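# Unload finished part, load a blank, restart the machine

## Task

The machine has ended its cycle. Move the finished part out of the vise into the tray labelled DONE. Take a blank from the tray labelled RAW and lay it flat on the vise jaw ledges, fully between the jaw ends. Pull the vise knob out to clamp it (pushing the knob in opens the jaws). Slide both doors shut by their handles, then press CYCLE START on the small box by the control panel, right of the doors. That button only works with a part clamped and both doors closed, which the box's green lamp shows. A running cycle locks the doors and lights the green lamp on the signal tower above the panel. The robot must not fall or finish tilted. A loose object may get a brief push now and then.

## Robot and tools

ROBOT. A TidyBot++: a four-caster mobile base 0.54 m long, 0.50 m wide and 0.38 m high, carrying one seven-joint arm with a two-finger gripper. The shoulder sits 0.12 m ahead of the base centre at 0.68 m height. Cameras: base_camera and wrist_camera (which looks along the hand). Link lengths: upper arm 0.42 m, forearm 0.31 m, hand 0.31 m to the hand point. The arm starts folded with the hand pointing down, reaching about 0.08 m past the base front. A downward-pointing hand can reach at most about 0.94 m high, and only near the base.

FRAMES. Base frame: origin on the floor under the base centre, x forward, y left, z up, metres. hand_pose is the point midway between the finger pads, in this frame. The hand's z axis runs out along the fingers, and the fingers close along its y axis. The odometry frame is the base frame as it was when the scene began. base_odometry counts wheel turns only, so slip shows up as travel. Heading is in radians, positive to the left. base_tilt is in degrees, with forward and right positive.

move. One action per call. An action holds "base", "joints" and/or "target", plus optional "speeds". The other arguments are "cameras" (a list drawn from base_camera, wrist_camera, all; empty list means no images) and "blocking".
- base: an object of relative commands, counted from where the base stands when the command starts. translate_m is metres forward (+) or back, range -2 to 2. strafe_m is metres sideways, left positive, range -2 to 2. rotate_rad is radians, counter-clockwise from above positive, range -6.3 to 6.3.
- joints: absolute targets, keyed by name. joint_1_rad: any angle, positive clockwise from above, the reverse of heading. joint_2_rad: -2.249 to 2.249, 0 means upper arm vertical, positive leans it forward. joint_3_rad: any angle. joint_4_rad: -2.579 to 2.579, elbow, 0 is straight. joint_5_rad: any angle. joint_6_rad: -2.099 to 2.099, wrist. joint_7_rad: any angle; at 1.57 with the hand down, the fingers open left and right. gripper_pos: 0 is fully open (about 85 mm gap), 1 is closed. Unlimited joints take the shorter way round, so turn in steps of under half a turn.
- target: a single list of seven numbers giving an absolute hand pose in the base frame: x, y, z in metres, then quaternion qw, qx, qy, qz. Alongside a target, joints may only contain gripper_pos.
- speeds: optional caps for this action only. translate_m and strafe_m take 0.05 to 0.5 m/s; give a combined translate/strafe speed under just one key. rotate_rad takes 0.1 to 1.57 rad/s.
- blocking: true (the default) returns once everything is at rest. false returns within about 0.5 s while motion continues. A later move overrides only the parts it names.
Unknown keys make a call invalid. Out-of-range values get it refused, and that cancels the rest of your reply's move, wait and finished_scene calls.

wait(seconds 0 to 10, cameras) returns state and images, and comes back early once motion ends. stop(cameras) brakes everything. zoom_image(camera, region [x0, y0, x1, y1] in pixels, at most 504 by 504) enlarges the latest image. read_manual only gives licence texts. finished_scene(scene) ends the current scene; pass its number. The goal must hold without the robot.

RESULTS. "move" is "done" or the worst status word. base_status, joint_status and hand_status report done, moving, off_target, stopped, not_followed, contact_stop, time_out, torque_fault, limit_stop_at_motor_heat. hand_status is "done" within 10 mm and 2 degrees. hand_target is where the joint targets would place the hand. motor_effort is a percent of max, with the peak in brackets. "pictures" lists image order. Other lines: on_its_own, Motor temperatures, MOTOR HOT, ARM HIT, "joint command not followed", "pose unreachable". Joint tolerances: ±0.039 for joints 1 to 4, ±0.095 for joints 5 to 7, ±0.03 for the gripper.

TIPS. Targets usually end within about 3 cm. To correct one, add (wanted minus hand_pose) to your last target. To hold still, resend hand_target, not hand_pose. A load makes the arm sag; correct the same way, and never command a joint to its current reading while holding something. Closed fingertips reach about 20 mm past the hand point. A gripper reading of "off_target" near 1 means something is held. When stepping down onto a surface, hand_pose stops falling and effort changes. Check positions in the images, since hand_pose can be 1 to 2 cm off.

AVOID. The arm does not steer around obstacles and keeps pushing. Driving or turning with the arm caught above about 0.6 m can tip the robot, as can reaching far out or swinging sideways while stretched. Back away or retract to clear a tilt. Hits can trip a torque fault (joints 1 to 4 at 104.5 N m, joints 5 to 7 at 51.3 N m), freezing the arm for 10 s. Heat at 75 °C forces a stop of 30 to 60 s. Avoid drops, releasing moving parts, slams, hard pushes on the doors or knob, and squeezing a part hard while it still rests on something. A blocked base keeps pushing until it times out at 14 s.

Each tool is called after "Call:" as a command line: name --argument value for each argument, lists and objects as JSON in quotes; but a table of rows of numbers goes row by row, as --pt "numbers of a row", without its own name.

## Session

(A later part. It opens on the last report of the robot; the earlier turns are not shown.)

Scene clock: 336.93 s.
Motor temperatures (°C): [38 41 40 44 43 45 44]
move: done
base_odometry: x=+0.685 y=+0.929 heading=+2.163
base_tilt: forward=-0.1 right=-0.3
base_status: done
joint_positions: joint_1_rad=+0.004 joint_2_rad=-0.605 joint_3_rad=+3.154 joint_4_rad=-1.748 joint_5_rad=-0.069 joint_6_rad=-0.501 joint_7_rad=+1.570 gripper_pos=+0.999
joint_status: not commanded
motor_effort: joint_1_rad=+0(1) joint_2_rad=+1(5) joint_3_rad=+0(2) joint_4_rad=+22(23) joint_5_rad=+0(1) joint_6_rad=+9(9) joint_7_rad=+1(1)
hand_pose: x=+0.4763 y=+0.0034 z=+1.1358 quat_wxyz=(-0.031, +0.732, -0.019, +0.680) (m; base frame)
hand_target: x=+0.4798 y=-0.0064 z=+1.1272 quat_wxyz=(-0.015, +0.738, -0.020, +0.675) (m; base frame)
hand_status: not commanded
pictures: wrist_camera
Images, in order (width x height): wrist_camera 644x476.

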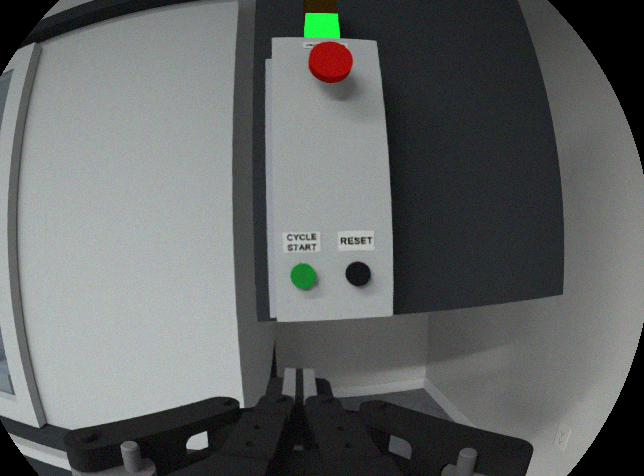

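Call:
move --base '{"strafe_m":0.006,"translate_m":0.11}' --speeds '{"translate_m":0.2}' --cameras '["wrist_camera"]'

Scene clock: 339.03 s.
Motor temperatures (°C): [38 41 40 44 43 45 44]
move: done
base_odometry: x=+0.619 y=+1.017 heading=+2.163
base_tilt: forward=-0.1 right=-0.3
base_status: done
joint_positions: joint_1_rad=+0.004 joint_2_rad=-0.599 joint_3_rad=+3.154 joint_4_rad=-1.748 joint_5_rad=-0.069 joint_6_rad=-0.501 joint_7_rad=+1.570 gripper_pos=+0.999
joint_status: not commanded
motor_effort: joint_1_rad=+0(0) joint_2_rad=+1(5) joint_3_rad=+0(1) joint_4_rad=+22(23) joint_5_rad=-1(1) joint_6_rad=+9(9) joint_7_rad=+1(1)
hand_pose: x=+0.4790 y=+0.0033 z=+1.1337 quat_wxyz=(-0.031, +0.734, -0.019, +0.678) (m; base frame)
hand_target: x=+0.4798 y=-0.0064 z=+1.1272 quat_wxyz=(-0.015, +0.738, -0.020, +0.675) (m; base frame)
hand_status: not commanded
pictures: wrist_camera
Images, in order (width x height): wrist_camera 644x476.

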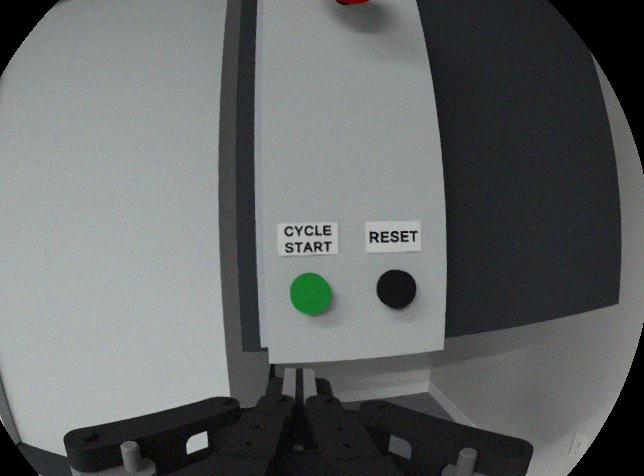

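Call:
move --joints '{"joint_4_rad":-1.725}' --base '{"strafe_m":-0.005,"translate_m":0.03}' --speeds '{"translate_m":0.1}' --cameras '["wrist_camera"]'

Scene clock: 340.67 s.
Motor temperatures (°C): [38 41 40 44 43 45 44]
move: done
base_odometry: x=+0.606 y=+1.045 heading=+2.163
base_tilt: forward=-0.1 right=-0.3
base_status: done
joint_positions: joint_1_rad=+0.004 joint_2_rad=-0.598 joint_3_rad=+3.154 joint_4_rad=-1.725 joint_5_rad=-0.069 joint_6_rad=-0.501 joint_7_rad=+1.570 gripper_pos=+0.999
joint_status: all done
motor_effort: joint_1_rad=+0(0) joint_2_rad=+1(5) joint_3_rad=+0(2) joint_4_rad=+22(23) joint_5_rad=+0(1) joint_6_rad=+9(10) joint_7_rad=+0(1)
hand_pose: x=+0.4768 y=+0.0033 z=+1.1472 quat_wxyz=(-0.031, +0.726, -0.019, +0.686) (m; base frame)
hand_target: x=+0.4760 y=-0.0065 z=+1.1480 quat_wxyz=(-0.014, +0.726, -0.019, +0.688) (m; base frame)
hand_status: not commanded
pictures: wrist_camera
Images, in order (width x height): wrist_camera 644x476.

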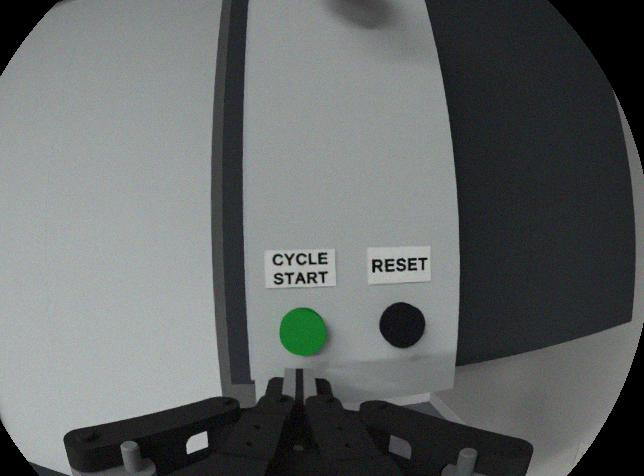

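Call:
move --base '{"translate_m":0.02}' --speeds '{"translate_m":0.05}' --cameras '["wrist_camera"]'

Scene clock: 342.27 s.
Motor temperatures (°C): [38 41 40 44 43 45 44]
move: done
base_odometry: x=+0.595 y=+1.062 heading=+2.163
base_tilt: forward=-0.1 right=-0.3
base_status: done
joint_positions: joint_1_rad=+0.004 joint_2_rad=-0.622 joint_3_rad=+3.154 joint_4_rad=-1.728 joint_5_rad=-0.069 joint_6_rad=-0.508 joint_7_rad=+1.570 gripper_pos=+0.999
joint_status: not commanded
motor_effort: joint_1_rad=+0(1) joint_2_rad=+7(11) joint_3_rad=-1(2) joint_4_rad=+24(28) joint_5_rad=-1(1) joint_6_rad=+13(16) joint_7_rad=+1(1)
hand_pose: x=+0.4657 y=+0.0035 z=+1.1518 quat_wxyz=(-0.031, +0.722, -0.018, +0.691) (m; base frame)
hand_target: x=+0.4760 y=-0.0065 z=+1.1480 quat_wxyz=(-0.014, +0.726, -0.019, +0.688) (m; base frame)
hand_status: not commanded
pictures: wrist_camera
Images, in order (width x height): wrist_camera 644x476.

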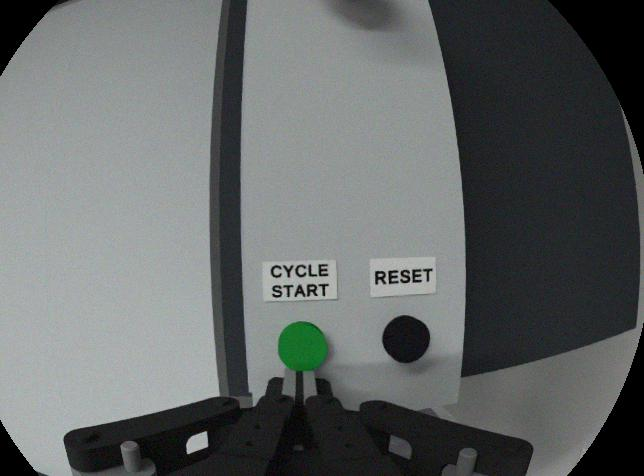

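Contact; pressed perhaps. Push a bit more, then back and look.

Call:
move --base '{"translate_m":0.012}' --speeds '{"translate_m":0.05}' --cameras '["wrist_camera"]'

Call:
move --base '{"translate_m":-0.35}' --cameras '["wrist_camera"]'

Scene clock: 343.43 s.
Motor temperatures (°C): [38 41 40 44 43 45 44]
move: done
base_odometry: x=+0.589 y=+1.072 heading=+2.163
base_tilt: forward=-0.1 right=-0.3
base_status: done
joint_positions: joint_1_rad=+0.004 joint_2_rad=-0.648 joint_3_rad=+3.154 joint_4_rad=-1.735 joint_5_rad=-0.069 joint_6_rad=-0.523 joint_7_rad=+1.570 gripper_pos=+0.999
joint_status: not commanded
motor_effort: joint_1_rad=+0(1) joint_2_rad=+13(17) joint_3_rad=+0(2) joint_4_rad=+26(29) joint_5_rad=-1(1) joint_6_rad=+17(21) joint_7_rad=+0(1)
hand_pose: x=+0.4543 y=+0.0039 z=+1.1518 quat_wxyz=(-0.031, +0.720, -0.018, +0.693) (m; base frame)
hand_target: x=+0.4760 y=-0.0065 z=+1.1480 quat_wxyz=(-0.014, +0.726, -0.019, +0.688) (m; base frame)
hand_status: not commanded
pictures: wrist_camera
Images, in order (width x height): wrist_camera 644x476.

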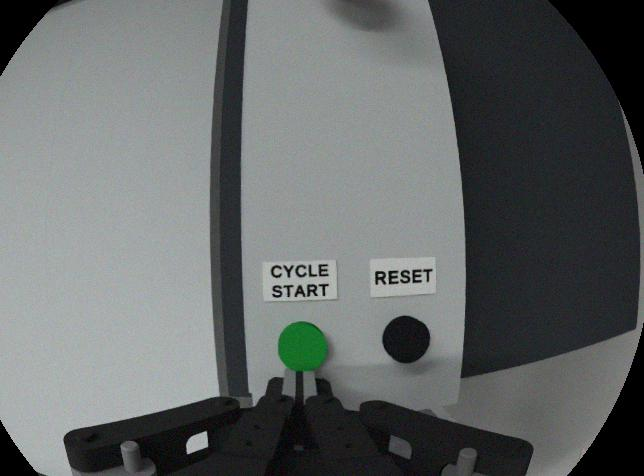

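Scene clock: 345.43 s.
Motor temperatures (°C): [38 41 40 44 43 45 44]
move: done
base_odometry: x=+0.784 y=+0.782 heading=+2.164
base_tilt: forward=-0.1 right=-0.3
base_status: done
joint_positions: joint_1_rad=+0.004 joint_2_rad=-0.606 joint_3_rad=+3.154 joint_4_rad=-1.723 joint_5_rad=-0.069 joint_6_rad=-0.509 joint_7_rad=+1.570 gripper_pos=+0.999
joint_status: not commanded
motor_effort: joint_1_rad=+0(1) joint_2_rad=+2(14) joint_3_rad=+0(2) joint_4_rad=+22(24) joint_5_rad=+0(1) joint_6_rad=+9(15) joint_7_rad=+1(1)
hand_pose: x=+0.4729 y=+0.0033 z=+1.1489 quat_wxyz=(-0.031, +0.726, -0.018, +0.687) (m; base frame)
hand_target: x=+0.4760 y=-0.0065 z=+1.1480 quat_wxyz=(-0.014, +0.726, -0.019, +0.688) (m; base frame)
hand_status: not commanded
pictures: wrist_camera
Images, in order (width x height): wrist_camera 644x476.

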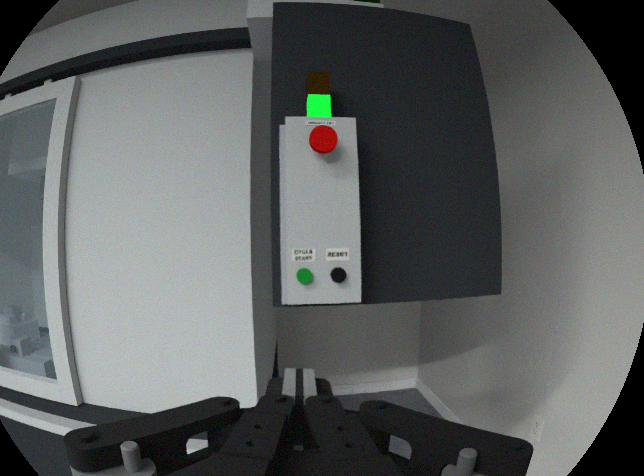

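Call:
move --joints '{"joint_6_rad":0.3}' --cameras '["wrist_camera"]'

Scene clock: 347.23 s.
Motor temperatures (°C): [38 41 40 44 43 45 44]
move: done
base_odometry: x=+0.784 y=+0.782 heading=+2.164
base_tilt: forward=-0.1 right=-0.3
base_status: not commanded
joint_positions: joint_1_rad=+0.004 joint_2_rad=-0.605 joint_3_rad=+3.154 joint_4_rad=-1.718 joint_5_rad=-0.069 joint_6_rad=+0.246 joint_7_rad=+1.570 gripper_pos=+0.999
joint_status: all done
motor_effort: joint_1_rad=+0(0) joint_2_rad=+3(5) joint_3_rad=+0(1) joint_4_rad=+22(25) joint_5_rad=+1(1) joint_6_rad=+7(11) joint_7_rad=+0(1)
hand_pose: x=+0.3989 y=-0.0127 z=+1.3682 quat_wxyz=(-0.022, +0.419, -0.028, +0.907) (m; base frame)
hand_target: x=+0.3937 y=-0.0165 z=+1.3758 quat_wxyz=(-0.006, +0.401, -0.023, +0.916) (m; base frame)
hand_status: not commanded
pictures: wrist_camera
Images, in order (width x height): wrist_camera 644x476.

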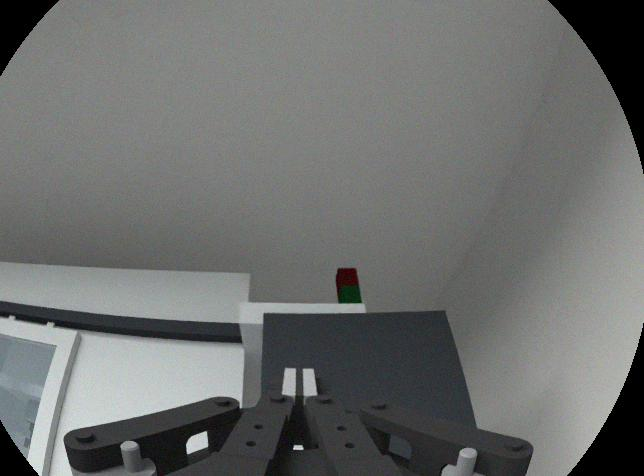

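Call:
zoom_image --camera "wrist_camera" --region '[300, 240, 400, 320]'

Scaled by 5.040.

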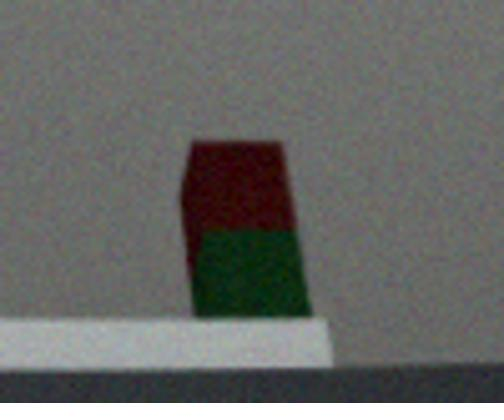

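Call:
move --joints '{"joint_4_rad":-1.67,"joint_6_rad":-0.56}' --base '{"translate_m":0.31}' --speeds '{"translate_m":0.25}' --cameras '["wrist_camera"]'

Scene clock: 350.90 s.
Motor temperatures (°C): [38 41 40 44 43 45 44]
move: done
base_odometry: x=+0.611 y=+1.039 heading=+2.165
base_tilt: forward=-0.1 right=-0.3
base_status: done
joint_positions: joint_1_rad=+0.004 joint_2_rad=-0.596 joint_3_rad=+3.154 joint_4_rad=-1.676 joint_5_rad=-0.069 joint_6_rad=-0.501 joint_7_rad=+1.570 gripper_pos=+0.999
joint_status: all done
motor_effort: joint_1_rad=+0(1) joint_2_rad=+1(8) joint_3_rad=+0(2) joint_4_rad=+21(24) joint_5_rad=+0(1) joint_6_rad=+9(11) joint_7_rad=+1(1)
hand_pose: x=+0.4714 y=+0.0030 z=+1.1753 quat_wxyz=(-0.031, +0.710, -0.018, +0.703) (m; base frame)
hand_target: x=+0.4680 y=-0.0058 z=+1.1619 quat_wxyz=(-0.015, +0.727, -0.018, +0.686) (m; base frame)
hand_status: not commanded
pictures: wrist_camera
Images, in order (width x height): wrist_camera 644x476.

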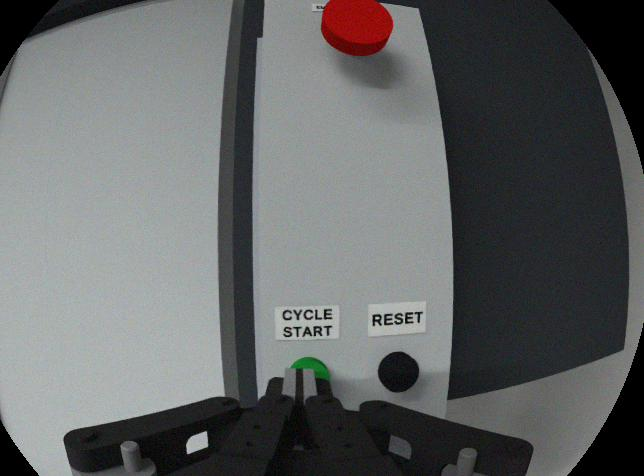

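Call:
move --joints '{"joint_4_rad":-1.69}' --base '{"translate_m":0.035,"strafe_m":-0.004}' --speeds '{"translate_m":0.08}' --cameras '["wrist_camera"]'

Call:
move --base '{"translate_m":0.025}' --speeds '{"translate_m":0.05}' --cameras '["wrist_camera"]'

Scene clock: 352.77 s.
Motor temperatures (°C): [38 41 40 44 43 45 44]
move: done
base_odometry: x=+0.594 y=+1.070 heading=+2.165
base_tilt: forward=-0.1 right=-0.3
base_status: done
joint_positions: joint_1_rad=+0.004 joint_2_rad=-0.631 joint_3_rad=+3.154 joint_4_rad=-1.678 joint_5_rad=-0.069 joint_6_rad=-0.516 joint_7_rad=+1.570 gripper_pos=+0.999
joint_status: all done
motor_effort: joint_1_rad=+0(1) joint_2_rad=+9(13) joint_3_rad=+0(1) joint_4_rad=+20(23) joint_5_rad=+0(1) joint_6_rad=+10(14) joint_7_rad=+0(1)
hand_pose: x=+0.4544 y=+0.0034 z=+1.1815 quat_wxyz=(-0.031, +0.704, -0.017, +0.709) (m; base frame)
hand_target: x=+0.4706 y=-0.0058 z=+1.1501 quat_wxyz=(-0.015, +0.734, -0.018, +0.679) (m; base frame)
hand_status: not commanded
pictures: wrist_camera
Images, in order (width x height): wrist_camera 644x476.

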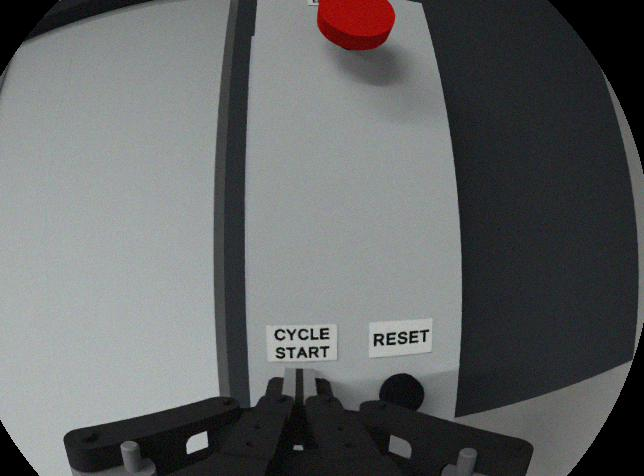

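Scene clock: 353.80 s.
Motor temperatures (°C): [38 41 40 44 43 45 44]
move: done
base_odometry: x=+0.581 y=+1.090 heading=+2.166
base_tilt: forward=-0.1 right=-0.3
base_status: done
joint_positions: joint_1_rad=+0.004 joint_2_rad=-0.678 joint_3_rad=+3.154 joint_4_rad=-1.678 joint_5_rad=-0.069 joint_6_rad=-0.539 joint_7_rad=+1.570 gripper_pos=+0.999
joint_status: not commanded
motor_effort: joint_1_rad=+0(1) joint_2_rad=+19(24) joint_3_rad=-1(1) joint_4_rad=+19(21) joint_5_rad=+0(1) joint_6_rad=+13(15) joint_7_rad=+1(1)
hand_pose: x=+0.4307 y=+0.0040 z=+1.1901 quat_wxyz=(-0.031, +0.695, -0.016, +0.718) (m; base frame)
hand_target: x=+0.4706 y=-0.0058 z=+1.1501 quat_wxyz=(-0.015, +0.734, -0.018, +0.679) (m; base frame)
hand_status: not commanded
pictures: wrist_camera
Images, in order (width x height): wrist_camera 644x476.

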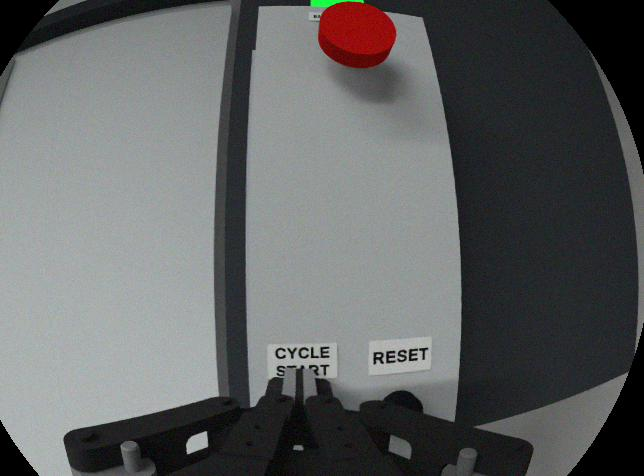

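Call:
move --joints '{"joint_4_rad":-1.72}' --base '{"translate_m":-0.07}' --cameras '["wrist_camera"]'

Scene clock: 357.23 s.
Motor temperatures (°C): [38 41 40 44 43 45 44]
move: done
base_odometry: x=+0.620 y=+1.033 heading=+2.166
base_tilt: forward=-0.1 right=-0.3
base_status: done
joint_positions: joint_1_rad=+0.004 joint_2_rad=-0.607 joint_3_rad=+3.154 joint_4_rad=-1.702 joint_5_rad=-0.069 joint_6_rad=-0.539 joint_7_rad=+1.570 gripper_pos=+0.999
joint_status: all done
motor_effort: joint_1_rad=+0(1) joint_2_rad=+2(21) joint_3_rad=+0(1) joint_4_rad=+21(23) joint_5_rad=+0(1) joint_6_rad=+9(11) joint_7_rad=+1(1)
hand_pose: x=+0.4692 y=+0.0039 z=+1.1523 quat_wxyz=(-0.031, +0.728, -0.018, +0.684) (m; base frame)
hand_target: x=+0.4739 y=-0.0057 z=+1.1324 quat_wxyz=(-0.015, +0.744, -0.019, +0.667) (m; base frame)
hand_status: not commanded
pictures: wrist_camera
Images, in order (width x height): wrist_camera 644x476.

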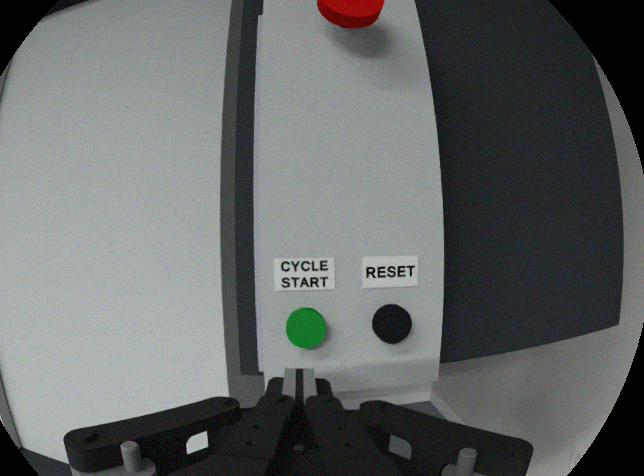

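Call:
move --joints '{"joint_6_rad":-0.45}' --base '{"translate_m":0.03}' --speeds '{"translate_m":0.1}' --cameras '["wrist_camera"]'

Scene clock: 358.70 s.
Motor temperatures (°C): [38 41 40 44 43 45 44]
move: done
base_odometry: x=+0.603 y=+1.057 heading=+2.166
base_tilt: forward=-0.1 right=-0.3
base_status: done
joint_positions: joint_1_rad=+0.004 joint_2_rad=-0.613 joint_3_rad=+3.154 joint_4_rad=-1.702 joint_5_rad=-0.069 joint_6_rad=-0.458 joint_7_rad=+1.570 gripper_pos=+0.999
joint_status: all done
motor_effort: joint_1_rad=+0(1) joint_2_rad=+5(7) joint_3_rad=+0(1) joint_4_rad=+19(23) joint_5_rad=+0(1) joint_6_rad=+9(10) joint_7_rad=+1(1)
hand_pose: x=+0.4669 y=+0.0022 z=+1.1792 quat_wxyz=(-0.030, +0.698, -0.019, +0.715) (m; base frame)
hand_target: x=+0.4758 y=-0.0073 z=+1.1665 quat_wxyz=(-0.014, +0.706, -0.019, +0.707) (m; base frame)
hand_status: not commanded
pictures: wrist_camera
Images, in order (width x height): wrist_camera 644x476.

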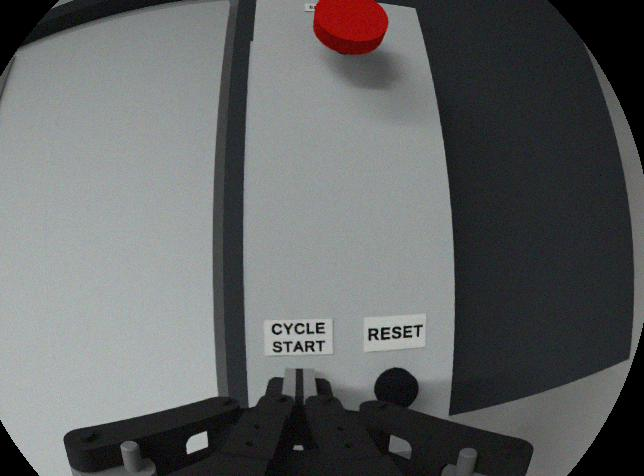

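Call:
move --joints '{"joint_4_rad":-1.74}' --base '{"translate_m":-0.02}' --speeds '{"translate_m":0.1}' --cameras '["wrist_camera"]'

Call:
move --base '{"translate_m":0.035}' --speeds '{"translate_m":0.1}' --cameras '["wrist_camera"]'

Scene clock: 360.20 s.
Motor temperatures (°C): [38 41 40 44 43 45 44]
move: done
base_odometry: x=+0.614 y=+1.041 heading=+2.166
base_tilt: forward=-0.1 right=-0.3
base_status: done
joint_positions: joint_1_rad=+0.004 joint_2_rad=-0.604 joint_3_rad=+3.154 joint_4_rad=-1.721 joint_5_rad=-0.069 joint_6_rad=-0.458 joint_7_rad=+1.570 gripper_pos=+0.999
joint_status: all done
motor_effort: joint_1_rad=+0(1) joint_2_rad=+2(5) joint_3_rad=+0(3) joint_4_rad=+22(22) joint_5_rad=+0(1) joint_6_rad=+9(10) joint_7_rad=+1(1)
hand_pose: x=+0.4740 y=+0.0022 z=+1.1649 quat_wxyz=(-0.030, +0.708, -0.019, +0.705) (m; base frame)
hand_target: x=+0.4784 y=-0.0072 z=+1.1546 quat_wxyz=(-0.014, +0.713, -0.020, +0.700) (m; base frame)
hand_status: not commanded
pictures: wrist_camera
Images, in order (width x height): wrist_camera 644x476.

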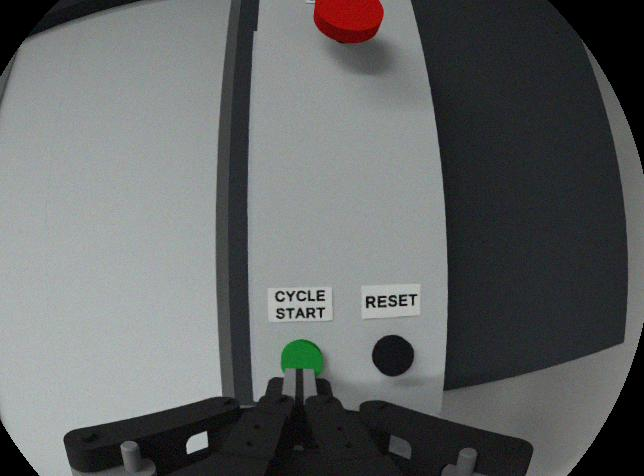

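Scene clock: 361.07 s.
Motor temperatures (°C): [38 41 40 44 43 45 44]
move: done
base_odometry: x=+0.595 y=+1.070 heading=+2.166
base_tilt: forward=-0.1 right=-0.3
base_status: done
joint_positions: joint_1_rad=+0.004 joint_2_rad=-0.639 joint_3_rad=+3.154 joint_4_rad=-1.723 joint_5_rad=-0.069 joint_6_rad=-0.460 joint_7_rad=+1.570 gripper_pos=+0.999
joint_status: not commanded
motor_effort: joint_1_rad=+0(1) joint_2_rad=+10(18) joint_3_rad=-1(2) joint_4_rad=+19(24) joint_5_rad=-1(1) joint_6_rad=+9(16) joint_7_rad=+0(1)
hand_pose: x=+0.4573 y=+0.0023 z=+1.1750 quat_wxyz=(-0.030, +0.697, -0.019, +0.716) (m; base frame)
hand_target: x=+0.4784 y=-0.0072 z=+1.1546 quat_wxyz=(-0.014, +0.713, -0.020, +0.700) (m; base frame)
hand_status: not commanded
pictures: wrist_camera
Images, in order (width x height): wrist_camera 644x476.

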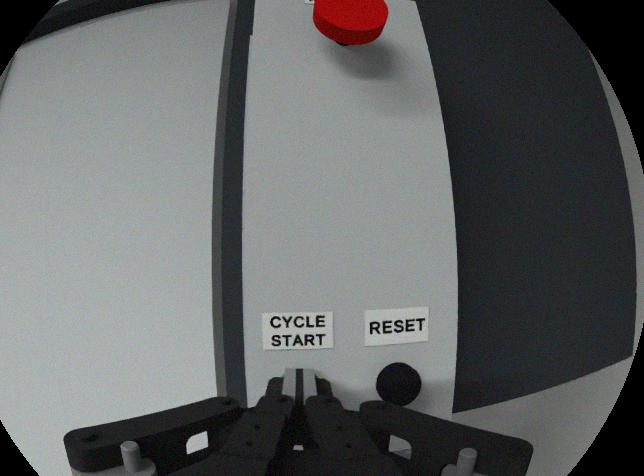

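Call:
move --base '{"translate_m":-0.33}' --joints '{"joint_6_rad":0.2}' --cameras '["wrist_camera"]'

Scene clock: 363.47 s.
Motor temperatures (°C): [38 41 40 44 43 45 44]
move: done
base_odometry: x=+0.780 y=+0.797 heading=+2.166
base_tilt: forward=-0.1 right=-0.3
base_status: done
joint_positions: joint_1_rad=+0.004 joint_2_rad=-0.605 joint_3_rad=+3.154 joint_4_rad=-1.730 joint_5_rad=-0.069 joint_6_rad=+0.150 joint_7_rad=+1.570 gripper_pos=+0.999
joint_status: all done
motor_effort: joint_1_rad=+0(1) joint_2_rad=+2(10) joint_3_rad=+0(2) joint_4_rad=+21(23) joint_5_rad=+0(1) joint_6_rad=+7(11) joint_7_rad=+1(1)
hand_pose: x=+0.4210 y=-0.0111 z=+1.3379 quat_wxyz=(-0.023, +0.468, -0.027, +0.883) (m; base frame)
hand_target: x=+0.4184 y=-0.0156 z=+1.3440 quat_wxyz=(-0.007, +0.452, -0.023, +0.891) (m; base frame)
hand_status: not commanded
pictures: wrist_camera
Images, in order (width x height): wrist_camera 644x476.

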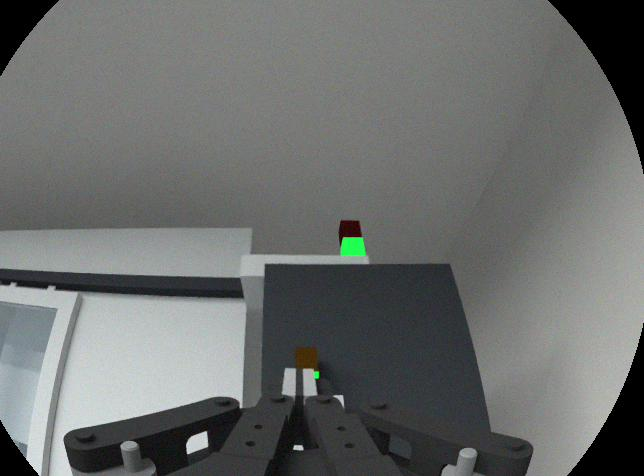

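Tower green lit. Scene done.

Call:
finished_scene --scene 1

The scene is finished: the task was done.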